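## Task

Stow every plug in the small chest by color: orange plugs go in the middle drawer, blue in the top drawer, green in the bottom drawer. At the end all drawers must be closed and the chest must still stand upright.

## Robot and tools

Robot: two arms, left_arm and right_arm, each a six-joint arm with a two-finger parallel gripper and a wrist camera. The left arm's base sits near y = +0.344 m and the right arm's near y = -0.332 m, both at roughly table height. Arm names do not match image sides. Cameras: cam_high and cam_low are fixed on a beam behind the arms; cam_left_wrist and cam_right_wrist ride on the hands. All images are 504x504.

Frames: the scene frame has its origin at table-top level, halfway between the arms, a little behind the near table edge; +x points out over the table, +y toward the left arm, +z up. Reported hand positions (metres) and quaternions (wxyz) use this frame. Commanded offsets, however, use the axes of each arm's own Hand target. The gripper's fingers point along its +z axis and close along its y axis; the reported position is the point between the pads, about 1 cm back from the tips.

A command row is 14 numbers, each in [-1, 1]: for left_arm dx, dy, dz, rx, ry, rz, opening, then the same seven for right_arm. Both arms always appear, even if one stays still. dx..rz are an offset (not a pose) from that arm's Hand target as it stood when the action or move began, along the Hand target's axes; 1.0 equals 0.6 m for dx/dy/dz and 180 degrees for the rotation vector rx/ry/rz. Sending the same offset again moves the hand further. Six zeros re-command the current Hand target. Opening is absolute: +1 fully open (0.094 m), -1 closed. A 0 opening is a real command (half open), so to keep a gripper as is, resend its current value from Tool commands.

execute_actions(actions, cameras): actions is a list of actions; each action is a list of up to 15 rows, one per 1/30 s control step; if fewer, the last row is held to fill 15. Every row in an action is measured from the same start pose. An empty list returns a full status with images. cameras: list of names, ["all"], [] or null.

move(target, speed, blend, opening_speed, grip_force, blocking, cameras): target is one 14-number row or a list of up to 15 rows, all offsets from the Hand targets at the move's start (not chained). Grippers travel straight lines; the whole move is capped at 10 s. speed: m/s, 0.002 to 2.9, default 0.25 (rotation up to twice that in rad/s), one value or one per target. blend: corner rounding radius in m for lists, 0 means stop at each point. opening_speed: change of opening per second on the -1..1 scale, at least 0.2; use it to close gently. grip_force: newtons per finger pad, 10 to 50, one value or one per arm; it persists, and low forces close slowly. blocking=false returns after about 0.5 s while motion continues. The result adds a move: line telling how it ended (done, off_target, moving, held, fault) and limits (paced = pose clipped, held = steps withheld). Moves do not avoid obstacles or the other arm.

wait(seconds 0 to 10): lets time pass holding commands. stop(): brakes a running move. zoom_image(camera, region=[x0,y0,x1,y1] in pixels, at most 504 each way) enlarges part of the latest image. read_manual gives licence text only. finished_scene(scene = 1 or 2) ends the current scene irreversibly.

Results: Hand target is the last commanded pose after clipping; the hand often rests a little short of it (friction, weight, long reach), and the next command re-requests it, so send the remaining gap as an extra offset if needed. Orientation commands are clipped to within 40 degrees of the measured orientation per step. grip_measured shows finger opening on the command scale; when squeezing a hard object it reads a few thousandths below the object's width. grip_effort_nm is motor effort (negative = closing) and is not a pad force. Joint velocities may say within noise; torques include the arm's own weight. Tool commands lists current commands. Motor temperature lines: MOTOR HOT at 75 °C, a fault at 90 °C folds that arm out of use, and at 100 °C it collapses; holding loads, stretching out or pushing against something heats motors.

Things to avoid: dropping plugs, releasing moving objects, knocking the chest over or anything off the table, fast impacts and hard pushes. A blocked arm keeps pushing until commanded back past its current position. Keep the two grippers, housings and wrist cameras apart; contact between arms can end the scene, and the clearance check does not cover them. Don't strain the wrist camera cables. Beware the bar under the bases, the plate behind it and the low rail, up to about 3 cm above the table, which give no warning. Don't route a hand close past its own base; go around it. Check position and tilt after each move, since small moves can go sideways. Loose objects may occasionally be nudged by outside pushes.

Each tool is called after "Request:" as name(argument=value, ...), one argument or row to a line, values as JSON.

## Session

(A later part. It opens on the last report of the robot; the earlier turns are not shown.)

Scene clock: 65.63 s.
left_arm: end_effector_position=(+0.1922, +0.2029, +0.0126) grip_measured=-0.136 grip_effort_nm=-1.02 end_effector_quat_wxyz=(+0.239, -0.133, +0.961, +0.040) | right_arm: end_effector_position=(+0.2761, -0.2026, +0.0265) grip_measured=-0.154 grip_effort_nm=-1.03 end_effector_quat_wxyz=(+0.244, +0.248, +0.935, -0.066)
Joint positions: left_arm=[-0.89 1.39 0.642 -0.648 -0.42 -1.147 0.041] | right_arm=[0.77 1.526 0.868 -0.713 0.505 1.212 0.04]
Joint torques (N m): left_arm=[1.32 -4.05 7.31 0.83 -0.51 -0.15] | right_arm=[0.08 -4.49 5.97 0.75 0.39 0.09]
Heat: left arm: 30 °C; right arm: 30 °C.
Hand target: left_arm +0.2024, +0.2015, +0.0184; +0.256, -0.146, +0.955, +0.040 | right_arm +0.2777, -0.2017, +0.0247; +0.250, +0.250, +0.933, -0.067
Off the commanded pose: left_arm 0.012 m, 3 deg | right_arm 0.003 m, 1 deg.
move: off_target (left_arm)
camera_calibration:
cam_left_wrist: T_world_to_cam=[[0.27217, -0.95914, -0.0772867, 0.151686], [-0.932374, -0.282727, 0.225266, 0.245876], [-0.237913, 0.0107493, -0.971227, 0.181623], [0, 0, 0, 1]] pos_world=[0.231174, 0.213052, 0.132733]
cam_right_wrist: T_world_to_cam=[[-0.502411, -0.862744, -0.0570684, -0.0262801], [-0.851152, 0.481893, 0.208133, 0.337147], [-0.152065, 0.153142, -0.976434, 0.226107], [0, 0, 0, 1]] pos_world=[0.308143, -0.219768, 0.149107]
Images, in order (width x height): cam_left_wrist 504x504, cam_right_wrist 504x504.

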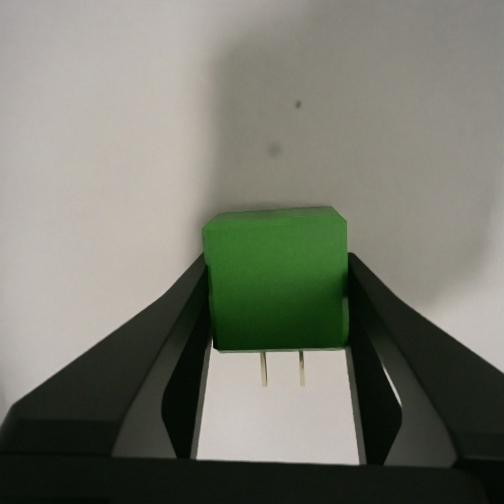

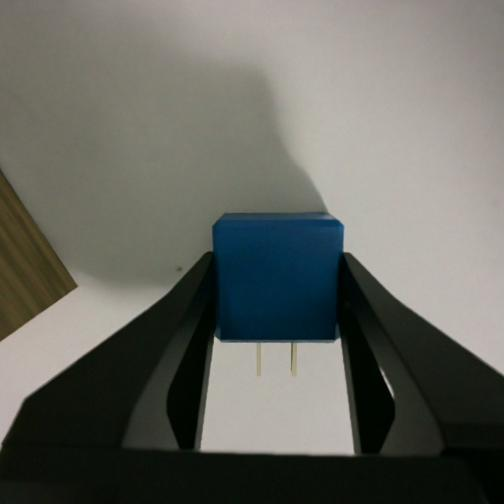

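Request:
move(
  target=[
    [-0.117,0,-0.202,0,0,0,-0.3,-0.04,0,-0.07,0,0,0,-0.3],
    [-0.221,-0.334,-0.146,0.056,-0.055,0.079,-0.3,-0.083,0,-0.144,0,0,0,-0.3],
    [-0.245,-0.4145,-0.122,0.056,-0.055,0.079,-0.3,-0.083,0,-0.144,0,0,0,-0.3],
  ],
  blend=[0.03,0.03,0],
  cameras=["cam_low","cam_left_wrist","cam_right_wrist"],
)

Scene clock: 70.50 s.
left_arm: end_effector_position=(+0.3542, -0.0066, +0.1462) grip_measured=-0.136 grip_effort_nm=-1.02 end_effector_quat_wxyz=(+0.324, +0.003, +0.946, -0.002) | right_arm: end_effector_position=(+0.2731, -0.2052, +0.1043) grip_measured=-0.154 grip_effort_nm=-1.02 end_effector_quat_wxyz=(+0.228, +0.242, +0.939, -0.089)
Joint positions: left_arm=[-0.899 2.094 1.928 -0.976 -0.471 -0.812 0.041] | right_arm=[0.776 1.474 1.149 -1.109 0.505 1.221 0.04]
Joint torques (N m): left_arm=[0.58 -12.29 9.37 1.3 -0.53 0.1] | right_arm=[0.24 -8.42 9.51 0.43 0.4 0.1]
Heat: left arm: 30 °C; right arm: 29 °C.
Hand target: left_arm +0.3636, -0.0088, +0.1550; +0.342, +0.000, +0.940, +0.000 | right_arm +0.2777, -0.2015, +0.1244; +0.250, +0.250, +0.933, -0.067
Off the commanded pose: left_arm 0.013 m, 2 deg | right_arm 0.021 m, 4 deg.
move: off_target (left_arm, right_arm); blend cut to 0.0262 m at target 2
camera_calibration:
cam_left_wrist: T_world_to_cam=[[0.0027984, -0.998045, -0.0624424, 0.00991761], [-0.998307, -0.00641622, 0.0578136, 0.357277], [-0.0581012, 0.0621749, -0.996373, 0.292535], [0, 0, 0, 1]] pos_world=[0.373641, -0.00599775, 0.271438]
cam_right_wrist: T_world_to_cam=[[-0.504214, -0.863577, -0.00152843, -0.0311223], [-0.841313, 0.490814, 0.226481, 0.316961], [-0.194834, 0.115481, -0.974014, 0.305807], [0, 0, 0, 1]] pos_world=[0.310552, -0.21776, 0.226027]
Images, in order (width x height): cam_low 504x504, cam_left_wrist 504x504, cam_right_wrist 504x504.

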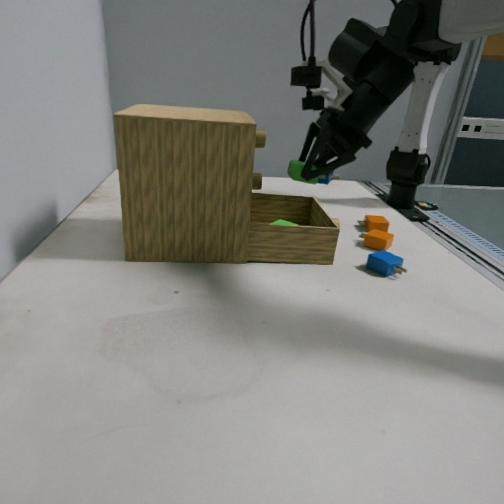

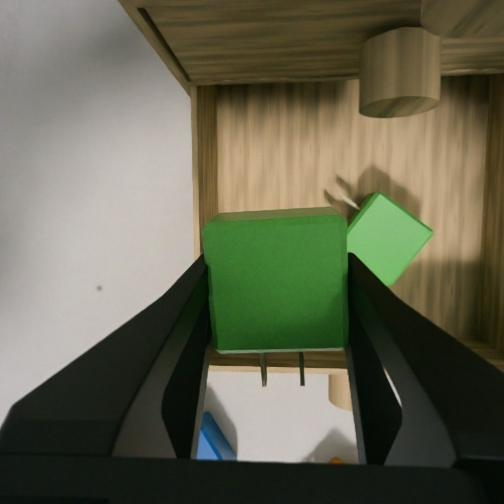

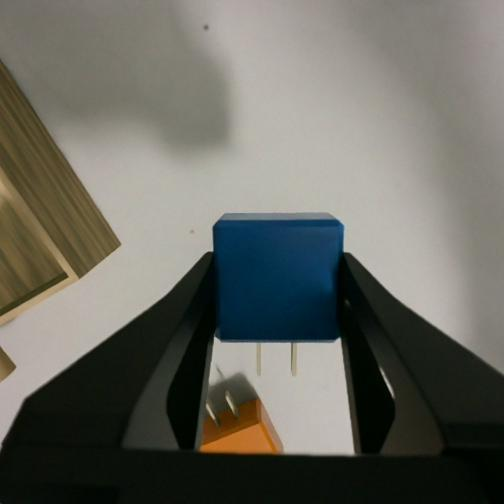

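Request:
move(
  target=[0.078,-0.028,0.109,0,0,0,-0.3,0,0,0,0,0,0,-0.3],
  speed=0.15,
  cameras=["cam_low","cam_left_wrist"],
)

Scene clock: 72.07 s.
left_arm: end_effector_position=(+0.3536, -0.0058, +0.1450) grip_measured=-0.136 grip_effort_nm=-1.02 end_effector_quat_wxyz=(+0.322, +0.004, +0.947, +0.000) | right_arm: end_effector_position=(+0.2731, -0.2052, +0.1043) grip_measured=-0.154 grip_effort_nm=-1.02 end_effector_quat_wxyz=(+0.228, +0.242, +0.939, -0.089)
Joint positions: left_arm=[-0.899 2.094 1.925 -0.98 -0.47 -0.812 0.041] | right_arm=[0.776 1.474 1.149 -1.109 0.505 1.221 0.04]
Joint torques (N m): left_arm=[0.46 -13.65 6.53 1.27 -0.22 -0.02] | right_arm=[0.24 -8.43 9.5 0.42 0.4 0.09]
Heat: left arm: 30 °C; right arm: 29 °C.
Hand target: left_arm +0.3546, -0.0071, +0.1461; +0.324, +0.003, +0.946, -0.003 (not the last commanded pose) | right_arm +0.2777, -0.2015, +0.1244; +0.250, +0.250, +0.933, -0.067
Off the commanded pose: left_arm 0.075 m, 2 deg | right_arm 0.021 m, 4 deg.
move: held (left_arm; a check stopped the path), off_target (right_arm); limits=held
pose unreachable (left arm): on one or more control steps of this call, first in action 0 (counted from 0), this arm could not follow its commanded pose, so it was not sent that pose on those steps. It may still have moved: this result reports where it is.
cause: moving toward the commanded pose would bring a part of the arm too close to another arm (this arm's wrist (the part past joint 4) and the right arm's wrist (the part past joint 4), 5 mm apart when this arm was first held).
camera_calibration:
cam_left_wrist: T_world_to_cam=[[0.00240152, -0.997801, -0.0662449, 0.011318], [-0.99808, -0.00649193, 0.061601, 0.356042], [-0.0618955, 0.0659697, -0.9959, 0.292614], [0, 0, 0, 1]] pos_world=[0.373442, -0.0056992, 0.270232]
Images, in order (width x height): cam_low 504x504, cam_left_wrist 504x504.

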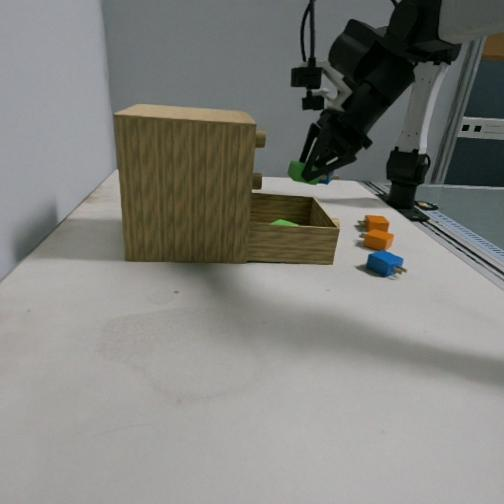

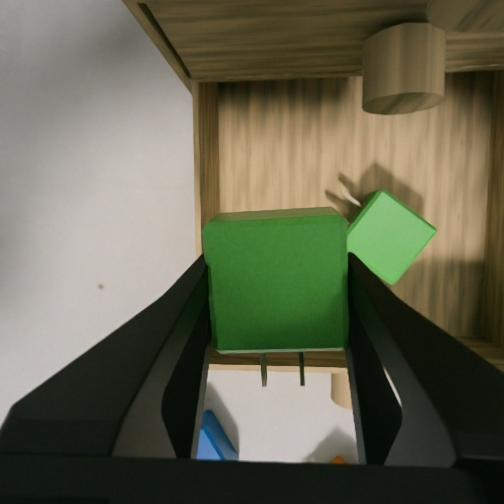

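Request:
move(
  target=[
    [0,0,0,0,0,0,-0.3,-0.05,-0.198,0.028,0,0,0,-0.3],
    [0.067,-0.032,0.113,0,0,0,-0.3,-0.05,-0.198,0.028,0,0,0,-0.3],
  ],
  speed=[0.25,0.15],
  cameras=["cam_low","cam_left_wrist"],
)

Scene clock: 75.37 s.
left_arm: end_effector_position=(+0.3598, -0.0201, +0.0671) grip_measured=-0.136 grip_effort_nm=-1.02 end_effector_quat_wxyz=(+0.314, +0.012, +0.949, +0.009) | right_arm: end_effector_position=(+0.2455, -0.3222, +0.1218) grip_measured=-0.154 grip_effort_nm=-1.03 end_effector_quat_wxyz=(+0.239, +0.247, +0.936, -0.077)
Joint positions: left_arm=[-0.912 2.195 1.783 -0.764 -0.47 -0.813 0.041] | right_arm=[0.364 1.043 0.898 -1.059 0.399 0.782 0.04]
Joint torques (N m): left_arm=[0.36 -13.83 6.97 1.48 -0.3 -0.17] | right_arm=[-0.81 -3.44 6.56 1.12 0.14 -0.05]
Heat: left arm: 31 °C; right arm: 29 °C.
Hand target: left_arm +0.3642, -0.0266, +0.0680; +0.324, +0.003, +0.946, -0.003 | right_arm +0.2482, -0.3216, +0.1250; +0.250, +0.249, +0.933, -0.067
Off the commanded pose: left_arm 0.008 m, 2 deg | right_arm 0.004 m, 2 deg.
move: done
camera_calibration:
cam_left_wrist: T_world_to_cam=[[-0.00952621, -0.996107, -0.0876349, -0.00227553], [-0.996928, 0.00264714, 0.0782805, 0.365608], [-0.0777438, 0.0881114, -0.993072, 0.222261], [0, 0, 0, 1]] pos_world=[0.381742, -0.0228182, 0.191902]
Images, in order (width x height): cam_low 504x504, cam_left_wrist 504x504.

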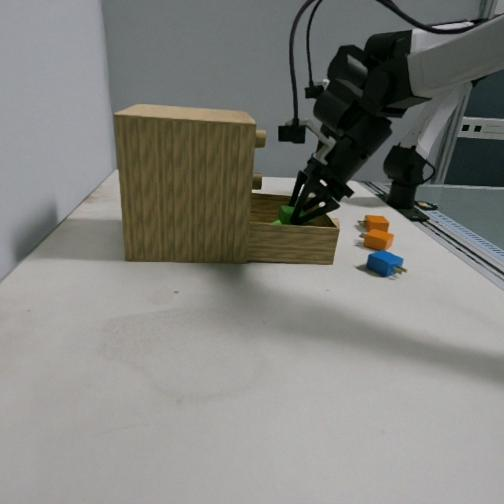

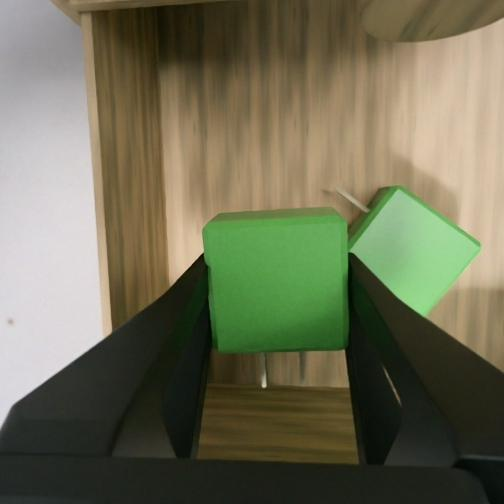

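Request:
move(
  target=[0.024,0.01,0.028,0,0,0,-0.3,0,0,0,0,0,0,-0.3],
  speed=0.15,
)

Request:
move(
  target=[0,0,0,0,0,0,0.12,0,0,0,0,0,0,-0.3],
  opening_speed=0.6,
)

Request:
move(
  target=[-0.11,0,-0.13,0,0,0,0.12,0,0,0,0,0,0,-0.3],
  cameras=["all"],
)

Scene clock: 76.97 s.
left_arm: end_effector_position=(+0.3583, -0.0168, +0.0458) grip_measured=-0.136 grip_effort_nm=-1.02 end_effector_quat_wxyz=(+0.315, +0.011, +0.949, +0.007) | right_arm: end_effector_position=(+0.2455, -0.3222, +0.1218) grip_measured=-0.154 grip_effort_nm=-1.02 end_effector_quat_wxyz=(+0.239, +0.247, +0.936, -0.077)
Joint positions: left_arm=[-0.912 2.195 1.695 -0.671 -0.47 -0.815 0.041] | right_arm=[0.364 1.043 0.898 -1.059 0.399 0.782 0.04]
Joint torques (N m): left_arm=[0.54 -13.68 6.48 1.5 -0.25 -0.05] | right_arm=[-0.81 -3.45 6.57 1.12 0.14 -0.05]
Heat: left arm: 31 °C; right arm: 29 °C.
Hand target: left_arm +0.3632, -0.0207, +0.0459; +0.324, +0.003, +0.946, -0.003 | right_arm +0.2482, -0.3216, +0.1250; +0.250, +0.249, +0.933, -0.067
Off the commanded pose: left_arm 0.006 m, 2 deg | right_arm 0.004 m, 2 deg.
move: done

Scene clock: 77.87 s.
left_arm: end_effector_position=(+0.3590, -0.0178, +0.0463) grip_measured=+0.117 grip_effort_nm=0.14 end_effector_quat_wxyz=(+0.317, +0.010, +0.948, +0.004) | right_arm: end_effector_position=(+0.2455, -0.3222, +0.1218) grip_measured=-0.154 grip_effort_nm=-1.03 end_effector_quat_wxyz=(+0.239, +0.247, +0.936, -0.077)
Joint positions: left_arm=[-0.912 2.195 1.695 -0.666 -0.47 -0.815 0.052] | right_arm=[0.364 1.043 0.898 -1.059 0.399 0.782 0.04]
Joint torques (N m): left_arm=[0.43 -13.79 6.39 1.44 -0.26 -0.06] | right_arm=[-0.84 -3.45 6.58 1.12 0.14 -0.05]
Heat: left arm: 31 °C; right arm: 29 °C.
Hand target: left_arm +0.3632, -0.0207, +0.0459; +0.324, +0.003, +0.946, -0.003 | right_arm +0.2482, -0.3216, +0.1250; +0.250, +0.249, +0.933, -0.067
Off the commanded pose: left_arm 0.005 m, 1 deg | right_arm 0.004 m, 2 deg.
move: done

Scene clock: 79.23 s.
left_arm: end_effector_position=(+0.3601, -0.0206, +0.1304) grip_measured=+0.117 grip_effort_nm=0.14 end_effector_quat_wxyz=(+0.312, +0.011, +0.950, +0.012) | right_arm: end_effector_position=(+0.2455, -0.3222, +0.1218) grip_measured=-0.154 grip_effort_nm=-1.02 end_effector_quat_wxyz=(+0.239, +0.247, +0.936, -0.077)
Joint positions: left_arm=[-0.907 2.195 2.038 -1.025 -0.47 -0.812 0.052] | right_arm=[0.364 1.043 0.898 -1.059 0.399 0.782 0.04]
Joint torques (N m): left_arm=[1.57 -15.99 8.77 1.17 -0.29 0.01] | right_arm=[-0.84 -3.45 6.58 1.12 0.14 -0.06]
Heat: left arm: 32 °C; right arm: 29 °C.
Hand target: left_arm +0.3675, -0.0204, +0.1480; +0.324, +0.003, +0.946, -0.003 | right_arm +0.2482, -0.3216, +0.1250; +0.250, +0.249, +0.933, -0.067
Off the commanded pose: left_arm 0.019 m, 2 deg | right_arm 0.004 m, 2 deg.
move: off_target (left_arm)
camera_calibration:
cam_left_wrist: T_world_to_cam=[[-0.00607011, -0.995624, -0.0932509, 0.00229899], [-0.996625, -0.00161082, 0.0820732, 0.360279], [-0.0818642, 0.0934344, -0.992254, 0.28667], [0, 0, 0, 1]] pos_world=[0.382545, -0.0239155, 0.255094]
cam_right_wrist: T_world_to_cam=[[-0.507673, -0.860904, -0.0333431, -0.140341], [-0.845321, 0.490261, 0.212313, 0.349695], [-0.166434, 0.135971, -0.976633, 0.330975], [0, 0, 0, 1]] pos_world=[0.279443, -0.337265, 0.244317]

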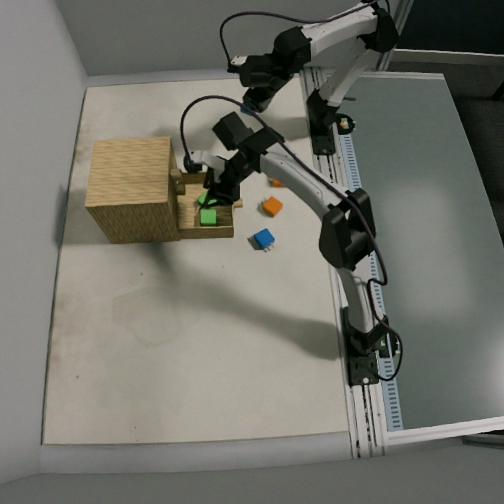

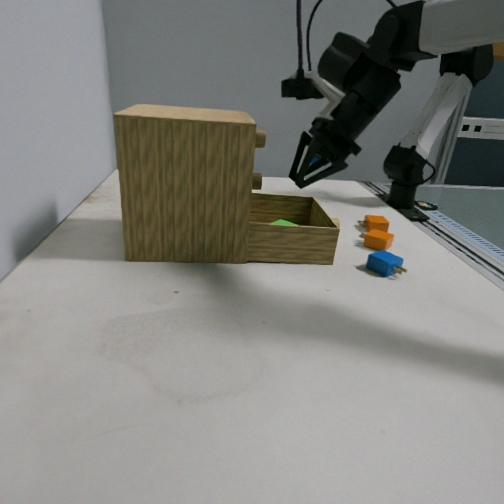

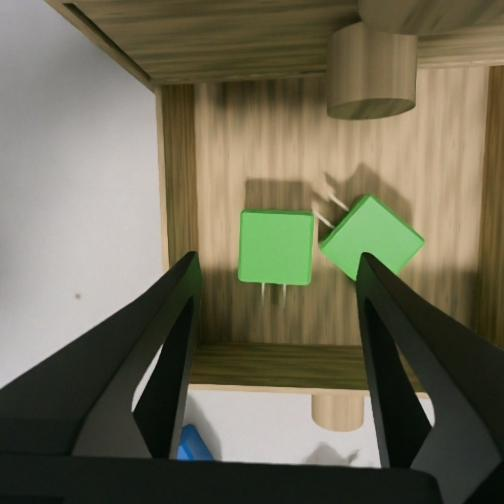

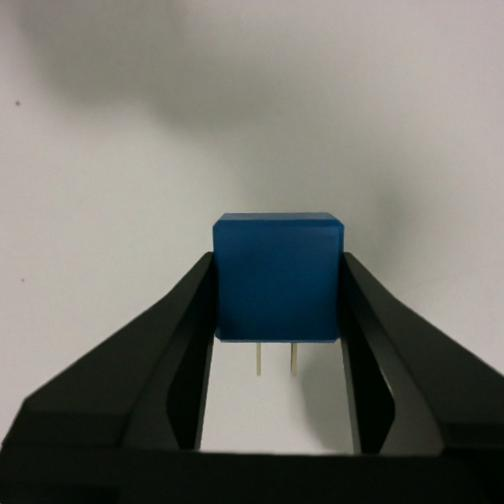

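Request:
move(
  target=[
    [0.155,-0.017,-0.23,0,-0.195,0,-1,0,0,0,0,0,0,-0.3],
    [0.266,-0.04,-0.038,0,-0.195,0,-1,0,0,0,0,0,0,-0.3],
  ],
  blend=[0.02,0],
  cameras=["cam_low","cam_left_wrist"],
)

Scene clock: 84.30 s.
left_arm: end_effector_position=(+0.2203, -0.0466, +0.0612) grip_measured=-0.995 grip_effort_nm=-0.26 end_effector_quat_wxyz=(+0.581, +0.014, +0.814, -0.005) | right_arm: end_effector_position=(+0.2455, -0.3222, +0.1218) grip_measured=-0.154 grip_effort_nm=-1.02 end_effector_quat_wxyz=(+0.239, +0.247, +0.936, -0.077)
Joint positions: left_arm=[-1.381 2.077 1.228 -0.235 -1.154 -1.054 0] | right_arm=[0.364 1.043 0.898 -1.059 0.399 0.782 0.04]
Joint torques (N m): left_arm=[1.69 -12.48 5.46 1.37 -0.71 0.12] | right_arm=[-0.83 -3.45 6.58 1.12 0.14 -0.06]
Heat: left arm: 33 °C; right arm: 29 °C.
Hand target: left_arm +0.2272, -0.0436, +0.0680; +0.594, +0.002, +0.804, -0.003 | right_arm +0.2482, -0.3216, +0.1250; +0.250, +0.249, +0.933, -0.067
Off the commanded pose: left_arm 0.010 m, 2 deg | right_arm 0.004 m, 2 deg.
move: done
camera_calibration:
cam_left_wrist: T_world_to_cam=[[0.0137601, -0.998301, -0.0566235, -0.0376531], [-0.866641, 0.0163389, -0.498665, 0.234281], [0.498743, 0.055934, -0.864943, 0.071576], [0, 0, 0, 1]] pos_world=[0.167858, -0.0454206, 0.176605]
Images, in order (width x height): cam_low 504x504, cam_left_wrist 504x504.

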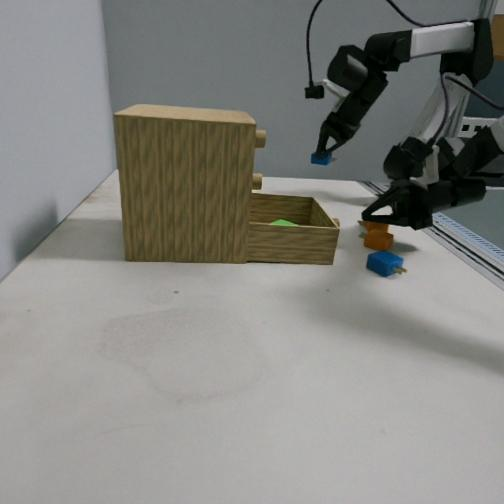

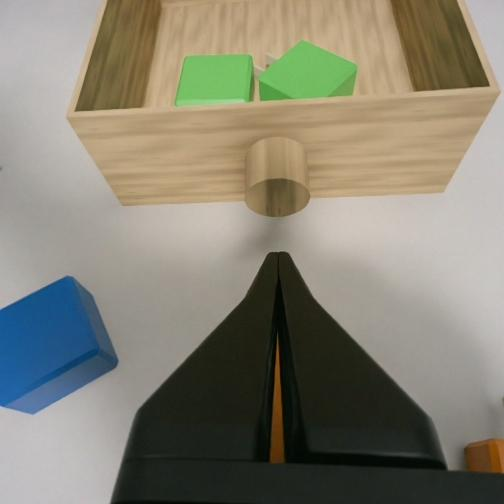

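Request:
move(
  target=[-0.083,0,0.306,0,0,0,-1,0,0,0,0,0,0,-0.3],
  speed=0.12,
  cameras=["cam_low","cam_left_wrist"],
)

Scene clock: 87.30 s.
left_arm: end_effector_position=(+0.4109, -0.0401, +0.0714) grip_measured=-0.995 grip_effort_nm=-0.26 end_effector_quat_wxyz=(+0.600, -0.006, +0.800, +0.001) | right_arm: end_effector_position=(+0.2455, -0.3222, +0.1218) grip_measured=-0.154 grip_effort_nm=-1.02 end_effector_quat_wxyz=(+0.239, +0.247, +0.936, -0.077)
Joint positions: left_arm=[-0.966 2.276 1.418 0.318 -0.918 -0.466 0] | right_arm=[0.364 1.043 0.898 -1.059 0.399 0.782 0.04]
Joint torques (N m): left_arm=[1.14 -11.75 8.03 1.9 0.04 0.16] | right_arm=[-0.83 -3.44 6.56 1.12 0.14 -0.05]
Heat: left arm: 34 °C; right arm: 29 °C.
Hand target: left_arm +0.4174, -0.0450, +0.0618; +0.594, +0.002, +0.804, -0.003 | right_arm +0.2482, -0.3216, +0.1250; +0.250, +0.249, +0.933, -0.067
Off the commanded pose: left_arm 0.013 m, 1 deg | right_arm 0.004 m, 2 deg.
move: off_target (left_arm)
camera_calibration:
cam_left_wrist: T_world_to_cam=[[0.0566482, -0.997576, -0.0404163, -0.0520354], [-0.841334, -0.0259023, -0.539895, 0.395276], [0.537539, 0.0645877, -0.840762, -0.0324185], [0, 0, 0, 1]] pos_world=[0.352933, -0.0395768, 0.184048]
Images, in order (width x height): cam_low 504x504, cam_left_wrist 504x504.

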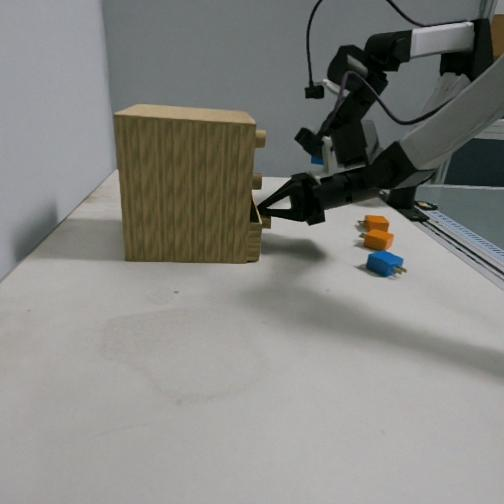

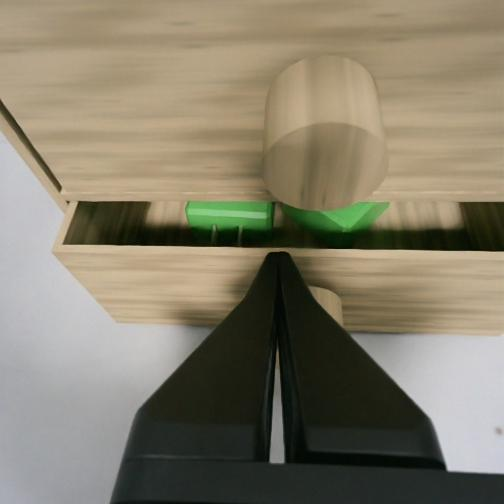

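Request:
move(
  target=[
    [0.015,-0.007,-0.074,0,0,0,-1,0,0,0,0,0,0,-0.3],
    [0.059,-0.01,-0.078,0,0,0,-1,0,0,0,0,0,0,-0.3],
    [0.03,-0.01,0.0147,0,0,0,-1,0,0,0,0,0,0,-0.3],
  ],
  speed=0.12,
  cameras=["cam_low","cam_left_wrist"],
)

Scene clock: 91.63 s.
left_arm: end_effector_position=(+0.4081, -0.0455, +0.0388) grip_measured=-0.995 grip_effort_nm=-0.26 end_effector_quat_wxyz=(+0.588, +0.011, +0.809, +0.012) | right_arm: end_effector_position=(+0.2455, -0.3222, +0.1218) grip_measured=-0.154 grip_effort_nm=-1.02 end_effector_quat_wxyz=(+0.239, +0.247, +0.936, -0.077)
Joint positions: left_arm=[-0.977 2.347 1.432 0.327 -0.91 -0.468 0] | right_arm=[0.364 1.043 0.898 -1.059 0.399 0.782 0.04]
Joint torques (N m): left_arm=[1.58 -12.68 8.77 2.17 -0.11 0.06] | right_arm=[-0.83 -3.43 6.57 1.12 0.14 -0.06]
Heat: left arm: 35 °C; right arm: 29 °C.
Hand target: left_arm +0.4205, -0.0511, +0.0421; +0.594, +0.002, +0.804, -0.003 | right_arm +0.2482, -0.3216, +0.1250; +0.250, +0.249, +0.933, -0.067
Off the commanded pose: left_arm 0.014 m, 2 deg | right_arm 0.004 m, 2 deg.
move: off_target (left_arm)
camera_calibration:
cam_left_wrist: T_world_to_cam=[[0.0406371, -0.99607, -0.0786955, -0.0504503], [-0.857523, 0.00565707, -0.514414, 0.382215], [0.512838, 0.0883875, -0.853923, -0.0463031], [0, 0, 0, 1]] pos_world=[0.353554, -0.0483217, 0.153107]
Images, in order (width x height): cam_low 504x504, cam_left_wrist 504x504.

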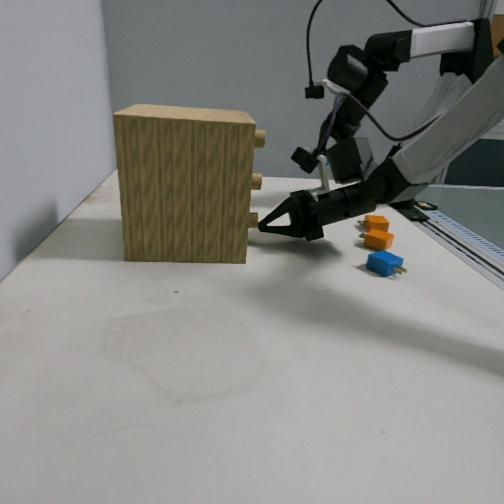

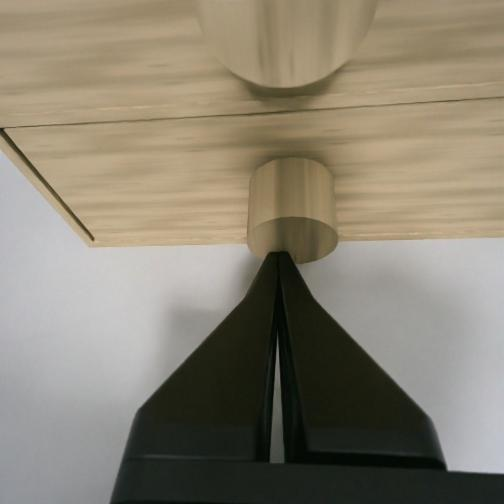

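Request:
move(
  target=[
    [0.017,0,-0.1,0,0,0,-1,0,0,0,0,0,0,-0.3],
    [-0.204,0,-0.176,0,0,0,0.2,0,0,0,0,0,0,-0.3],
  ],
  blend=[0.02,0],
  cameras=["cam_left_wrist"],
)

Scene clock: 95.07 s.
left_arm: end_effector_position=(+0.3513, -0.0532, +0.1559) grip_measured=+0.197 grip_effort_nm=0.14 end_effector_quat_wxyz=(+0.574, +0.037, +0.818, +0.019) | right_arm: end_effector_position=(+0.2455, -0.3222, +0.1218) grip_measured=-0.154 grip_effort_nm=-1.03 end_effector_quat_wxyz=(+0.239, +0.247, +0.936, -0.077)
Joint positions: left_arm=[-1.077 2.051 1.52 -0.17 -0.957 -0.543 0.056] | right_arm=[0.364 1.043 0.898 -1.059 0.399 0.782 0.04]
Joint torques (N m): left_arm=[1.07 -17.76 8.83 1.72 -0.51 -0.17] | right_arm=[-0.83 -3.45 6.58 1.12 0.14 -0.05]
Motor temperatures (°C): left_arm=[18 38 28 25 19 21 21] | right_arm=[19 26 29 24 16 21 21]
Heat: left arm: 38 °C; right arm: 29 °C.
Hand target: left_arm +0.3554, -0.0502, +0.1900; +0.594, +0.002, +0.804, -0.003 | right_arm +0.2482, -0.3216, +0.1250; +0.250, +0.249, +0.933, -0.067
Off the commanded pose: left_arm 0.035 m, 5 deg | right_arm 0.004 m, 2 deg.
move: off_target (left_arm); target 2's new opening was sent with left_arm's hand 0.034 m and 5 deg from that target
camera_calibration:
cam_left_wrist: T_world_to_cam=[[0.00422269, -0.992588, -0.121456, -0.0269955], [-0.872914, 0.0555952, -0.484696, 0.397339], [0.487856, 0.108067, -0.866209, 0.0952989], [0, 0, 0, 1]] pos_world=[0.300465, -0.0591843, 0.271859]
Images, in order (width x height): cam_left_wrist 504x504.

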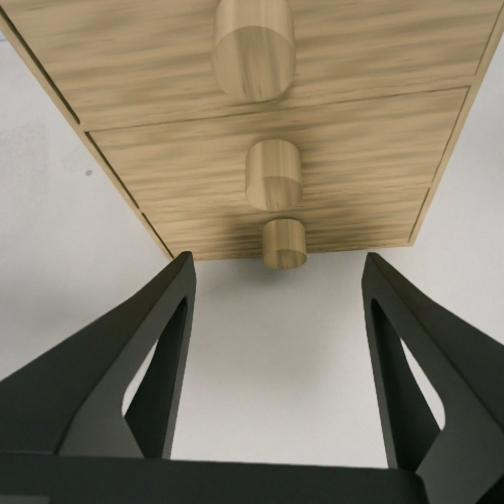

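Request:
move(
  target=[-0.016,0.003,-0.005,0,0,0,0.2,0,0,0,0,0,0,-0.3],
  cameras=["cam_left_wrist"],
)

Scene clock: 96.73 s.
left_arm: end_effector_position=(+0.3504, -0.0512, +0.1542) grip_measured=+0.197 grip_effort_nm=0.14 end_effector_quat_wxyz=(+0.570, +0.042, +0.820, +0.027) | right_arm: end_effector_position=(+0.2455, -0.3222, +0.1218) grip_measured=-0.154 grip_effort_nm=-1.02 end_effector_quat_wxyz=(+0.239, +0.247, +0.936, -0.077)
Joint positions: left_arm=[-1.077 2.051 1.526 -0.198 -0.957 -0.543 0.056] | right_arm=[0.364 1.043 0.898 -1.059 0.399 0.782 0.04]
Joint torques (N m): left_arm=[1.18 -19.54 9.43 1.72 -0.45 -0.17] | right_arm=[-0.81 -3.44 6.57 1.12 0.14 -0.06]
Heat: left arm: 39 °C; right arm: 29 °C.
Hand target: left_arm +0.3554, -0.0483, +0.2001; +0.594, +0.002, +0.804, -0.003 | right_arm +0.2482, -0.3216, +0.1250; +0.250, +0.249, +0.933, -0.067
Off the commanded pose: left_arm 0.046 m, 7 deg | right_arm 0.004 m, 2 deg.
move: off_target (left_arm)
camera_calibration:
cam_left_wrist: T_world_to_cam=[[0.00365815, -0.989912, -0.141635, -0.0216828], [-0.877994, 0.064616, -0.47429, 0.396149], [0.478657, 0.12609, -0.868901, 0.098654], [0, 0, 0, 1]] pos_world=[0.300674, -0.0595009, 0.270539]
Images, in order (width x height): cam_left_wrist 504x504.

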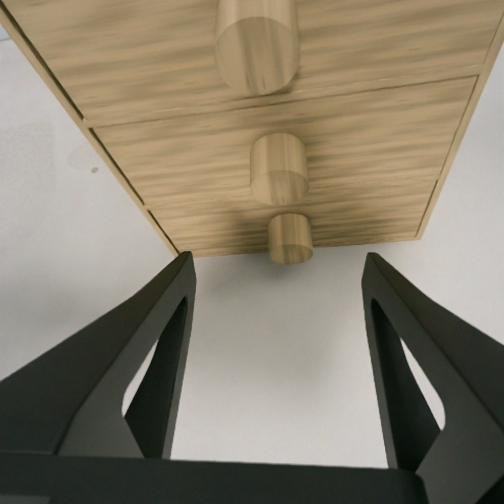

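Request:
wait(
  seconds=0.2,
  cameras=["cam_high","cam_low"],
)

Scene clock: 97.30 s.
left_arm: end_effector_position=(+0.3503, -0.0512, +0.1542) grip_measured=+0.197 grip_effort_nm=0.14 end_effector_quat_wxyz=(+0.570, +0.042, +0.820, +0.028) | right_arm: end_effector_position=(+0.2455, -0.3222, +0.1218) grip_measured=-0.154 grip_effort_nm=-1.02 end_effector_quat_wxyz=(+0.239, +0.247, +0.936, -0.077)
Joint positions: left_arm=[-1.077 2.051 1.526 -0.198 -0.957 -0.543 0.056] | right_arm=[0.364 1.043 0.898 -1.059 0.399 0.782 0.04]
Joint torques (N m): left_arm=[1.37 -19.54 9.44 1.72 -0.43 -0.16] | right_arm=[-0.83 -3.44 6.58 1.12 0.14 -0.05]
Heat: left arm: 40 °C; right arm: 29 °C.
Hand target: left_arm +0.3554, -0.0483, +0.2001; +0.594, +0.002, +0.804, -0.003 | right_arm +0.2482, -0.3216, +0.1250; +0.250, +0.249, +0.933, -0.067
Tool commands: left_gripper/opening=+0.2 right_gripper/opening=-0.3
Off the commanded pose: left_arm 0.046 m, 7 deg | right_arm 0.004 m, 2 deg.
wait: 0.20 s; at rest from the start
Images, in order (width x height): cam_high 504x504, cam_low 504x504.

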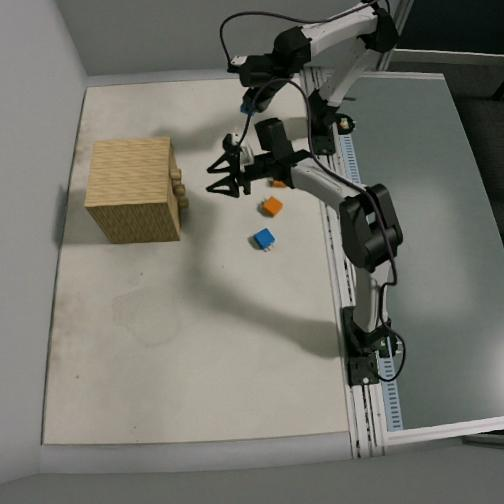

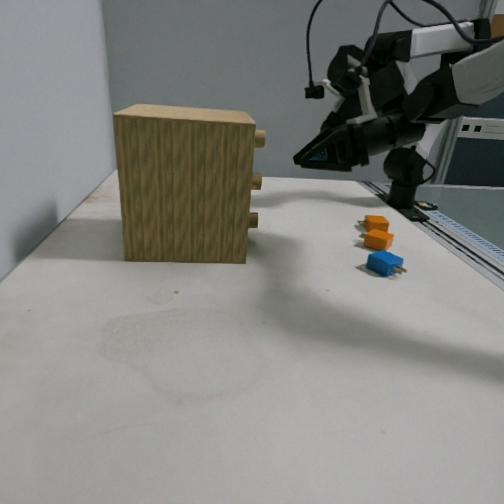

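Request:
move(
  target=[-0.07,0,-0.056,0,0,0,0.2,0,0,0,0,0,0,-0.3],
  cameras=["cam_left_wrist"],
)

Scene clock: 99.07 s.
left_arm: end_effector_position=(+0.3373, -0.0518, +0.2139) grip_measured=+0.197 grip_effort_nm=0.14 end_effector_quat_wxyz=(+0.573, +0.035, +0.818, +0.023) | right_arm: end_effector_position=(+0.2455, -0.3222, +0.1218) grip_measured=-0.154 grip_effort_nm=-1.02 end_effector_quat_wxyz=(+0.239, +0.247, +0.936, -0.077)
Joint positions: left_arm=[-1.1 1.991 1.677 -0.421 -0.979 -0.579 0.056] | right_arm=[0.364 1.043 0.898 -1.059 0.399 0.782 0.04]
Joint torques (N m): left_arm=[0.28 -17.68 8.94 1.6 -0.58 -0.17] | right_arm=[-0.84 -3.47 6.57 1.12 0.14 -0.05]
Heat: left arm: 41 °C; right arm: 29 °C.
Hand target: left_arm +0.3356, -0.0481, +0.2499; +0.594, +0.002, +0.804, -0.003 | right_arm +0.2482, -0.3216, +0.1250; +0.250, +0.249, +0.933, -0.067
Off the commanded pose: left_arm 0.036 m, 6 deg | right_arm 0.004 m, 2 deg.
move: off_target (left_arm)
camera_calibration:
cam_left_wrist: T_world_to_cam=[[0.0107317, -0.992085, -0.125108, -0.0199285], [-0.874593, 0.0513391, -0.482132, 0.412849], [0.484738, 0.114593, -0.86712, 0.153728], [0, 0, 0, 1]] pos_world=[0.286771, -0.0585821, 0.329855]
Images, in order (width x height): cam_left_wrist 504x504.

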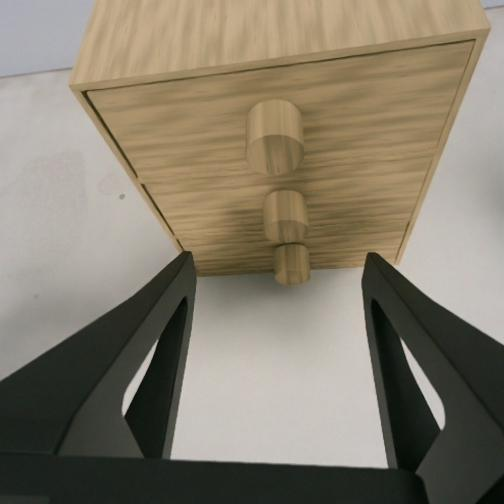

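Request:
move(
  target=[0.038,0.007,0.19,0,0,0,0.2,0,0,0,0,0,0,-0.3],
  speed=0.15,
  cameras=["cam_left_wrist","cam_low"],
)

Scene clock: 101.43 s.
left_arm: end_effector_position=(+0.4290, -0.0391, +0.1857) grip_measured=+0.198 grip_effort_nm=0.13 end_effector_quat_wxyz=(+0.584, +0.011, +0.812, +0.011) | right_arm: end_effector_position=(+0.2455, -0.3222, +0.1218) grip_measured=-0.154 grip_effort_nm=-1.02 end_effector_quat_wxyz=(+0.239, +0.247, +0.936, -0.077)
Joint positions: left_arm=[-0.919 2.132 1.706 -0.137 -0.854 -0.428 0.056] | right_arm=[0.364 1.043 0.898 -1.059 0.399 0.782 0.04]
Joint torques (N m): left_arm=[0.88 -12.88 9.85 2.22 -0.12 0.11] | right_arm=[-0.84 -3.45 6.58 1.12 0.14 -0.06]
Heat: left arm: 41 °C; right arm: 29 °C.
Hand target: left_arm +0.4380, -0.0446, +0.1949; +0.594, +0.002, +0.804, -0.003 | right_arm +0.2482, -0.3216, +0.1250; +0.250, +0.249, +0.933, -0.067
Off the commanded pose: left_arm 0.014 m, 2 deg | right_arm 0.004 m, 2 deg.
move: off_target (left_arm)
camera_calibration:
cam_left_wrist: T_world_to_cam=[[0.0374372, -0.996236, -0.0781836, -0.0321233], [-0.86283, 0.00724251, -0.505442, 0.476508], [0.504105, 0.0863815, -0.859311, 0.072575], [0, 0, 0, 1]] pos_world=[0.375762, -0.0417226, 0.3007]
Images, in order (width x height): cam_low 504x504, cam_left_wrist 504x504.

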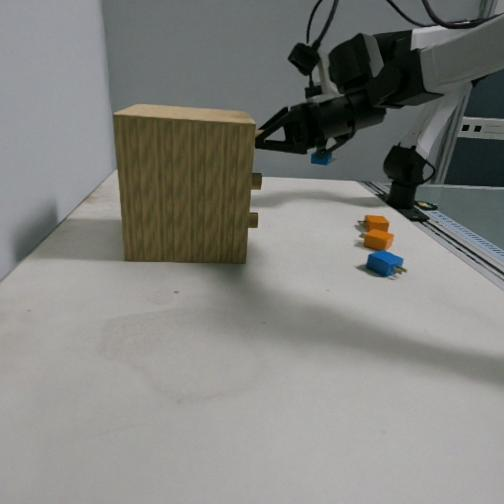

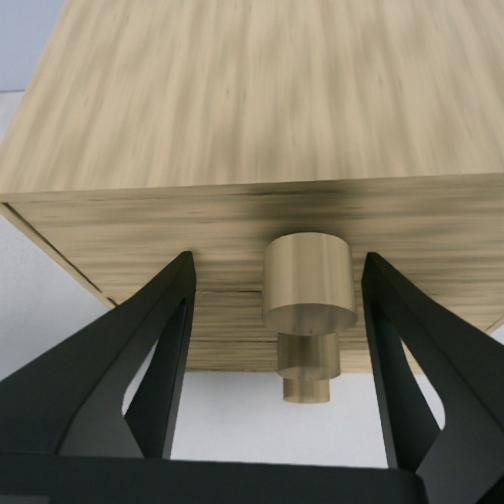

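Request:
move(
  target=[0,-0.014,0,0,0,0,0.2,0,0,0,0,0,0,-0.3],
)

Request:
move(
  target=[0,0,0,0,0,0,-0.6,0,0,0,0,0,0,-0.3],
  opening_speed=1,
)

Request:
move(
  target=[0.073,0,-0.231,0,0,0,-0.6,0,0,0,0,0,0,-0.3],
  speed=0.15,
  cameras=["cam_left_wrist","cam_low"],
)

Scene clock: 103.00 s.
left_arm: end_effector_position=(+0.4332, -0.0460, +0.1905) grip_measured=+0.198 grip_effort_nm=0.13 end_effector_quat_wxyz=(+0.587, +0.009, +0.809, +0.005) | right_arm: end_effector_position=(+0.2455, -0.3222, +0.1218) grip_measured=-0.154 grip_effort_nm=-1.02 end_effector_quat_wxyz=(+0.239, +0.247, +0.936, -0.077)
Joint positions: left_arm=[-0.919 2.156 1.753 -0.145 -0.853 -0.428 0.056] | right_arm=[0.364 1.043 0.898 -1.059 0.399 0.782 0.04]
Joint torques (N m): left_arm=[0.34 -12.51 9.81 1.97 -0.25 -0.01] | right_arm=[-0.84 -3.45 6.58 1.12 0.14 -0.06]
Heat: left arm: 41 °C; right arm: 29 °C.
Hand target: left_arm +0.4379, -0.0531, +0.1949; +0.594, +0.002, +0.804, -0.003 | right_arm +0.2482, -0.3216, +0.1250; +0.250, +0.249, +0.933, -0.067
Off the commanded pose: left_arm 0.010 m, 2 deg | right_arm 0.004 m, 2 deg.
move: done

Scene clock: 104.00 s.
left_arm: end_effector_position=(+0.4326, -0.0476, +0.1893) grip_measured=-0.429 grip_effort_nm=-1.02 end_effector_quat_wxyz=(+0.586, +0.011, +0.810, +0.004) | right_arm: end_effector_position=(+0.2455, -0.3222, +0.1218) grip_measured=-0.154 grip_effort_nm=-1.02 end_effector_quat_wxyz=(+0.239, +0.247, +0.936, -0.077)
Joint positions: left_arm=[-0.921 2.159 1.755 -0.146 -0.85 -0.428 0.027] | right_arm=[0.364 1.043 0.898 -1.059 0.399 0.782 0.04]
Joint torques (N m): left_arm=[0.55 -12.86 9.84 1.98 -0.24 -0.01] | right_arm=[-0.83 -3.44 6.57 1.12 0.14 -0.06]
Heat: left arm: 41 °C; right arm: 30 °C.
Hand target: left_arm +0.4380, -0.0530, +0.1948; +0.594, +0.002, +0.804, -0.003 | right_arm +0.2482, -0.3216, +0.1250; +0.250, +0.249, +0.933, -0.067
Off the commanded pose: left_arm 0.010 m, 2 deg | right_arm 0.004 m, 2 deg.
move: done

Scene clock: 105.50 s.
left_arm: end_effector_position=(+0.3035, -0.0535, +0.1788) grip_measured=-0.430 grip_effort_nm=-1.02 end_effector_quat_wxyz=(+0.599, +0.002, +0.801, +0.013) | right_arm: end_effector_position=(+0.2455, -0.3222, +0.1218) grip_measured=-0.154 grip_effort_nm=-1.02 end_effector_quat_wxyz=(+0.239, +0.247, +0.936, -0.077)
Joint positions: left_arm=[-1.188 1.985 1.498 -0.28 -1.1 -0.702 0.027] | right_arm=[0.364 1.043 0.898 -1.059 0.399 0.782 0.04]
Joint torques (N m): left_arm=[-0.91 -17.54 6.42 0.99 -0.22 -0.19] | right_arm=[-0.81 -3.41 6.58 1.12 0.14 -0.05]
Heat: left arm: 42 °C; right arm: 30 °C.
Hand target: left_arm +0.2925, -0.0521, +0.1938; +0.594, +0.002, +0.804, -0.004 | right_arm +0.2482, -0.3216, +0.1250; +0.250, +0.249, +0.933, -0.067
Off the commanded pose: left_arm 0.018 m, 2 deg | right_arm 0.004 m, 2 deg.
move: off_target (left_arm)
camera_calibration:
cam_left_wrist: T_world_to_cam=[[0.0562474, -0.996073, -0.0683721, -0.0496714], [-0.842793, -0.0106535, -0.538133, 0.363529], [0.535291, 0.0878921, -0.840082, 0.118324], [0, 0, 0, 1]] pos_world=[0.245836, -0.0560032, 0.291633]
Images, in order (width x height): cam_low 504x504, cam_left_wrist 504x504.

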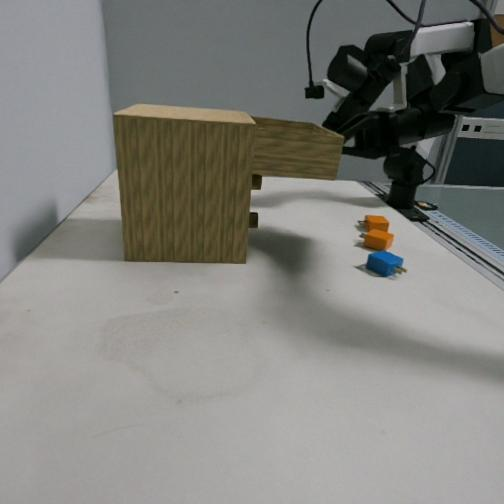

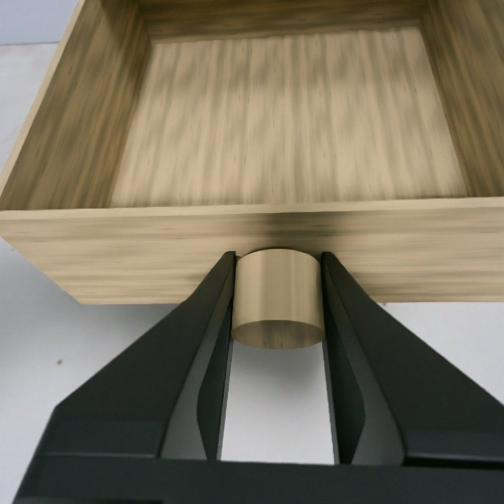

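Request:
move(
  target=[0,0,0,0,0,0,0.2,0,0,0,0,0,0,-0.3],
)

Request:
move(
  target=[
    [-0.023,0,-0.094,0,0,0,0.2,-0.116,0.033,-0.231,0,0,0,-0.3],
    [0.156,0.17,-0.087,0.266,0.216,0.212,0.3,-0.116,0.033,-0.231,0,0,0,-0.3],
    [0.156,0.17,-0.087,0.266,0.216,0.212,0.3,-0.133,0.465,-0.202,0,0,0,-0.3],
  ],
  blend=[0.01,0.03,0],
  cameras=["all"],
)

Scene clock: 108.93 s.
left_arm: end_effector_position=(+0.2948, -0.0532, +0.1706) grip_measured=+0.197 grip_effort_nm=0.14 end_effector_quat_wxyz=(+0.587, +0.024, +0.809, +0.026) | right_arm: end_effector_position=(+0.2455, -0.3222, +0.1218) grip_measured=-0.154 grip_effort_nm=-1.02 end_effector_quat_wxyz=(+0.239, +0.247, +0.936, -0.077)
Joint positions: left_arm=[-1.204 1.985 1.497 -0.341 -1.089 -0.712 0.056] | right_arm=[0.364 1.043 0.898 -1.059 0.399 0.782 0.04]
Joint torques (N m): left_arm=[0.54 -17.35 6.83 1.55 -0.34 -0.19] | right_arm=[-0.84 -3.45 6.57 1.12 0.14 -0.05]
Motor temperatures (°C): left_arm=[18 43 30 25 19 21 21] | right_arm=[19 25 30 24 16 21 22]
Heat: left arm: 43 °C; right arm: 30 °C.
Hand target: left_arm +0.2925, -0.0521, +0.1937; +0.594, +0.002, +0.804, -0.003 | right_arm +0.2482, -0.3216, +0.1250; +0.250, +0.249, +0.933, -0.067
Off the commanded pose: left_arm 0.023 m, 4 deg | right_arm 0.004 m, 2 deg.
move: off_target (left_arm)

Scene clock: 115.10 s.
left_arm: end_effector_position=(+0.2096, +0.0565, +0.1079) grip_measured=+0.298 grip_effort_nm=0.14 end_effector_quat_wxyz=(+0.210, +0.483, +0.841, -0.122) | right_arm: end_effector_position=(+0.3919, -0.0859, +0.2608) grip_measured=-0.154 grip_effort_nm=-1.02 end_effector_quat_wxyz=(+0.308, +0.217, +0.926, +0.007)
Joint positions: left_arm=[-0.837 1.486 1.09 -0.7 0.122 0.148 0.061] | right_arm=[0.808 2.072 2.479 -1.566 0.531 1.128 0.04]
Joint torques (N m): left_arm=[1.31 -7.51 9.01 1.43 0.2 0.13] | right_arm=[0.1 -9.05 8.49 0.97 0.45 0.03]
Heat: left arm: 43 °C; right arm: 30 °C.
Hand target: left_arm +0.2159, +0.0503, +0.1192; +0.225, +0.485, +0.835, -0.131 | right_arm +0.3947, -0.0840, +0.2697; +0.250, +0.249, +0.933, -0.067
Off the commanded pose: left_arm 0.014 m, 2 deg | right_arm 0.010 m, 11 deg.
joint read past its limit (right arm) — joint 4 (wrist pitch), lower limit.
joint sent to its limit (right arm) — joint 4 (wrist pitch), lower limit. The joint targets are off in orientation, not in position.
move: off_target (left_arm, right_arm); blend cut to 0 m at target 2; target 2's new opening was sent with left_arm's hand 0.014 m and 2 deg from that target
camera_calibration:
cam_left_wrist: T_world_to_cam=[[-0.862554, -0.502111, -0.0623355, 0.224316], [-0.502342, 0.835135, 0.224059, 0.0460613], [-0.060444, 0.224577, -0.97258, 0.230808], [0, 0, 0, 1]] pos_world=[0.230574, 0.0223297, 0.228142]
cam_right_wrist: T_world_to_cam=[[-0.395874, -0.895174, -0.204811, 0.139964], [-0.918112, 0.381249, 0.108258, 0.37433], [-0.0188255, 0.230896, -0.972796, 0.408229], [0, 0, 0, 1]] pos_world=[0.40677, -0.111679, 0.385265]

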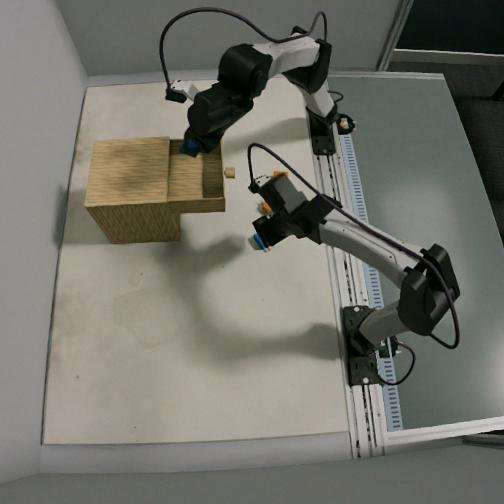

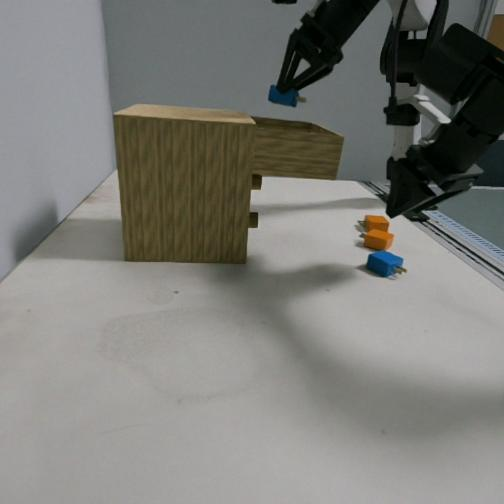

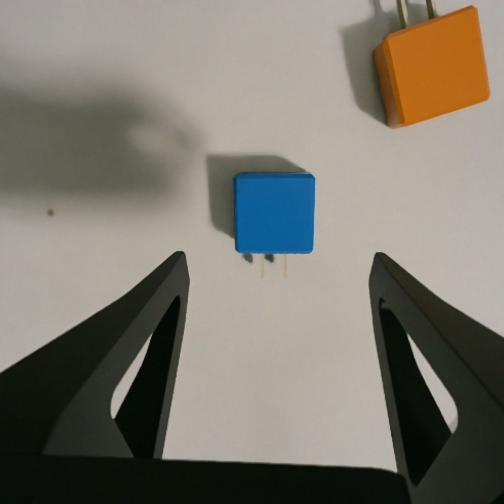

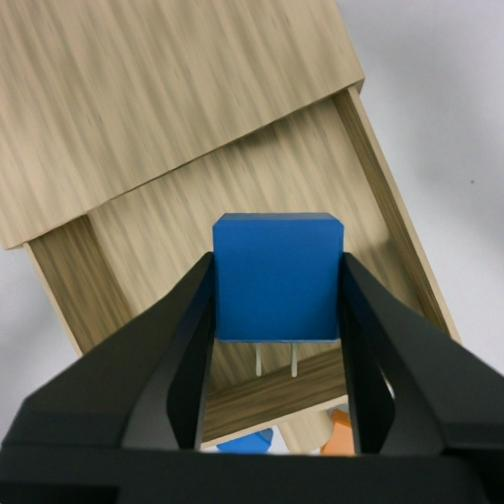

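Request:
move(
  target=[0.052,0.004,0.136,0,0,0,0.3,0.055,0,0.095,0,0,0,-0.3],
  speed=0.15,
  cameras=["cam_left_wrist","cam_right_wrist"],
)

Scene clock: 118.33 s.
left_arm: end_effector_position=(+0.2224, +0.0460, +0.0330) grip_measured=+0.298 grip_effort_nm=0.14 end_effector_quat_wxyz=(+0.217, +0.483, +0.840, -0.124) | right_arm: end_effector_position=(+0.3933, -0.0849, +0.2077) grip_measured=-0.154 grip_effort_nm=-1.02 end_effector_quat_wxyz=(+0.270, +0.238, +0.932, -0.044)
Joint positions: left_arm=[-0.837 1.629 0.91 -0.363 0.122 0.148 0.061] | right_arm=[0.805 2.138 2.391 -1.566 0.531 1.21 0.04]
Joint torques (N m): left_arm=[0.16 -7.36 6.38 1.7 0.14 0.09] | right_arm=[-0.57 -9.42 6.05 0.73 0.24 0.09]
Heat: left arm: 42 °C; right arm: 30 °C.
Hand target: left_arm +0.2249, +0.0393, +0.0329; +0.225, +0.485, +0.835, -0.131 | right_arm +0.3948, -0.0841, +0.2038; +0.250, +0.250, +0.933, -0.067
Off the commanded pose: left_arm 0.007 m, 1 deg | right_arm 0.004 m, 4 deg.
joint read past its limit (right arm) — joint 4 (wrist pitch), lower limit.
joint sent to its limit (right arm) — joint 4 (wrist pitch), lower limit. The joint targets are off in orientation, not in position.
move: off_target (right_arm)
camera_calibration:
cam_left_wrist: T_world_to_cam=[[-0.862218, -0.502356, -0.0649507, 0.225338], [-0.503909, 0.837618, 0.210881, 0.0786931], [-0.0515337, 0.214555, -0.975351, 0.159651], [0, 0, 0, 1]] pos_world=[0.242172, 0.0130312, 0.153757]
cam_right_wrist: T_world_to_cam=[[-0.471329, -0.875687, -0.104983, 0.14105], [-0.876383, 0.451657, 0.167207, 0.358306], [-0.0990049, 0.170814, -0.980317, 0.384367], [0, 0, 0, 1]] pos_world=[0.418548, -0.103972, 0.331697]
Images, in order (width x height): cam_left_wrist 504x504, cam_right_wrist 504x504.

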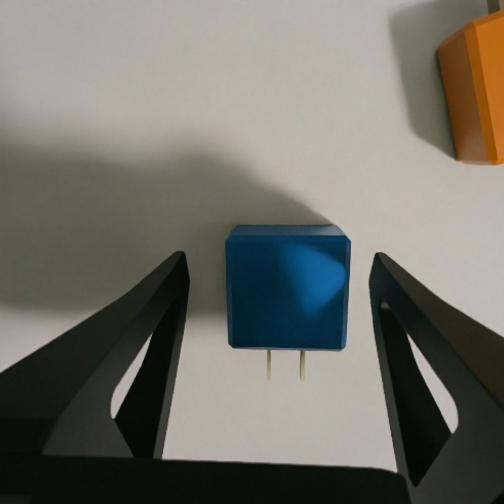

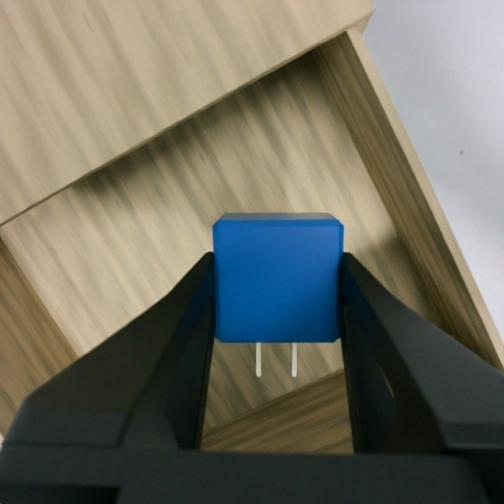

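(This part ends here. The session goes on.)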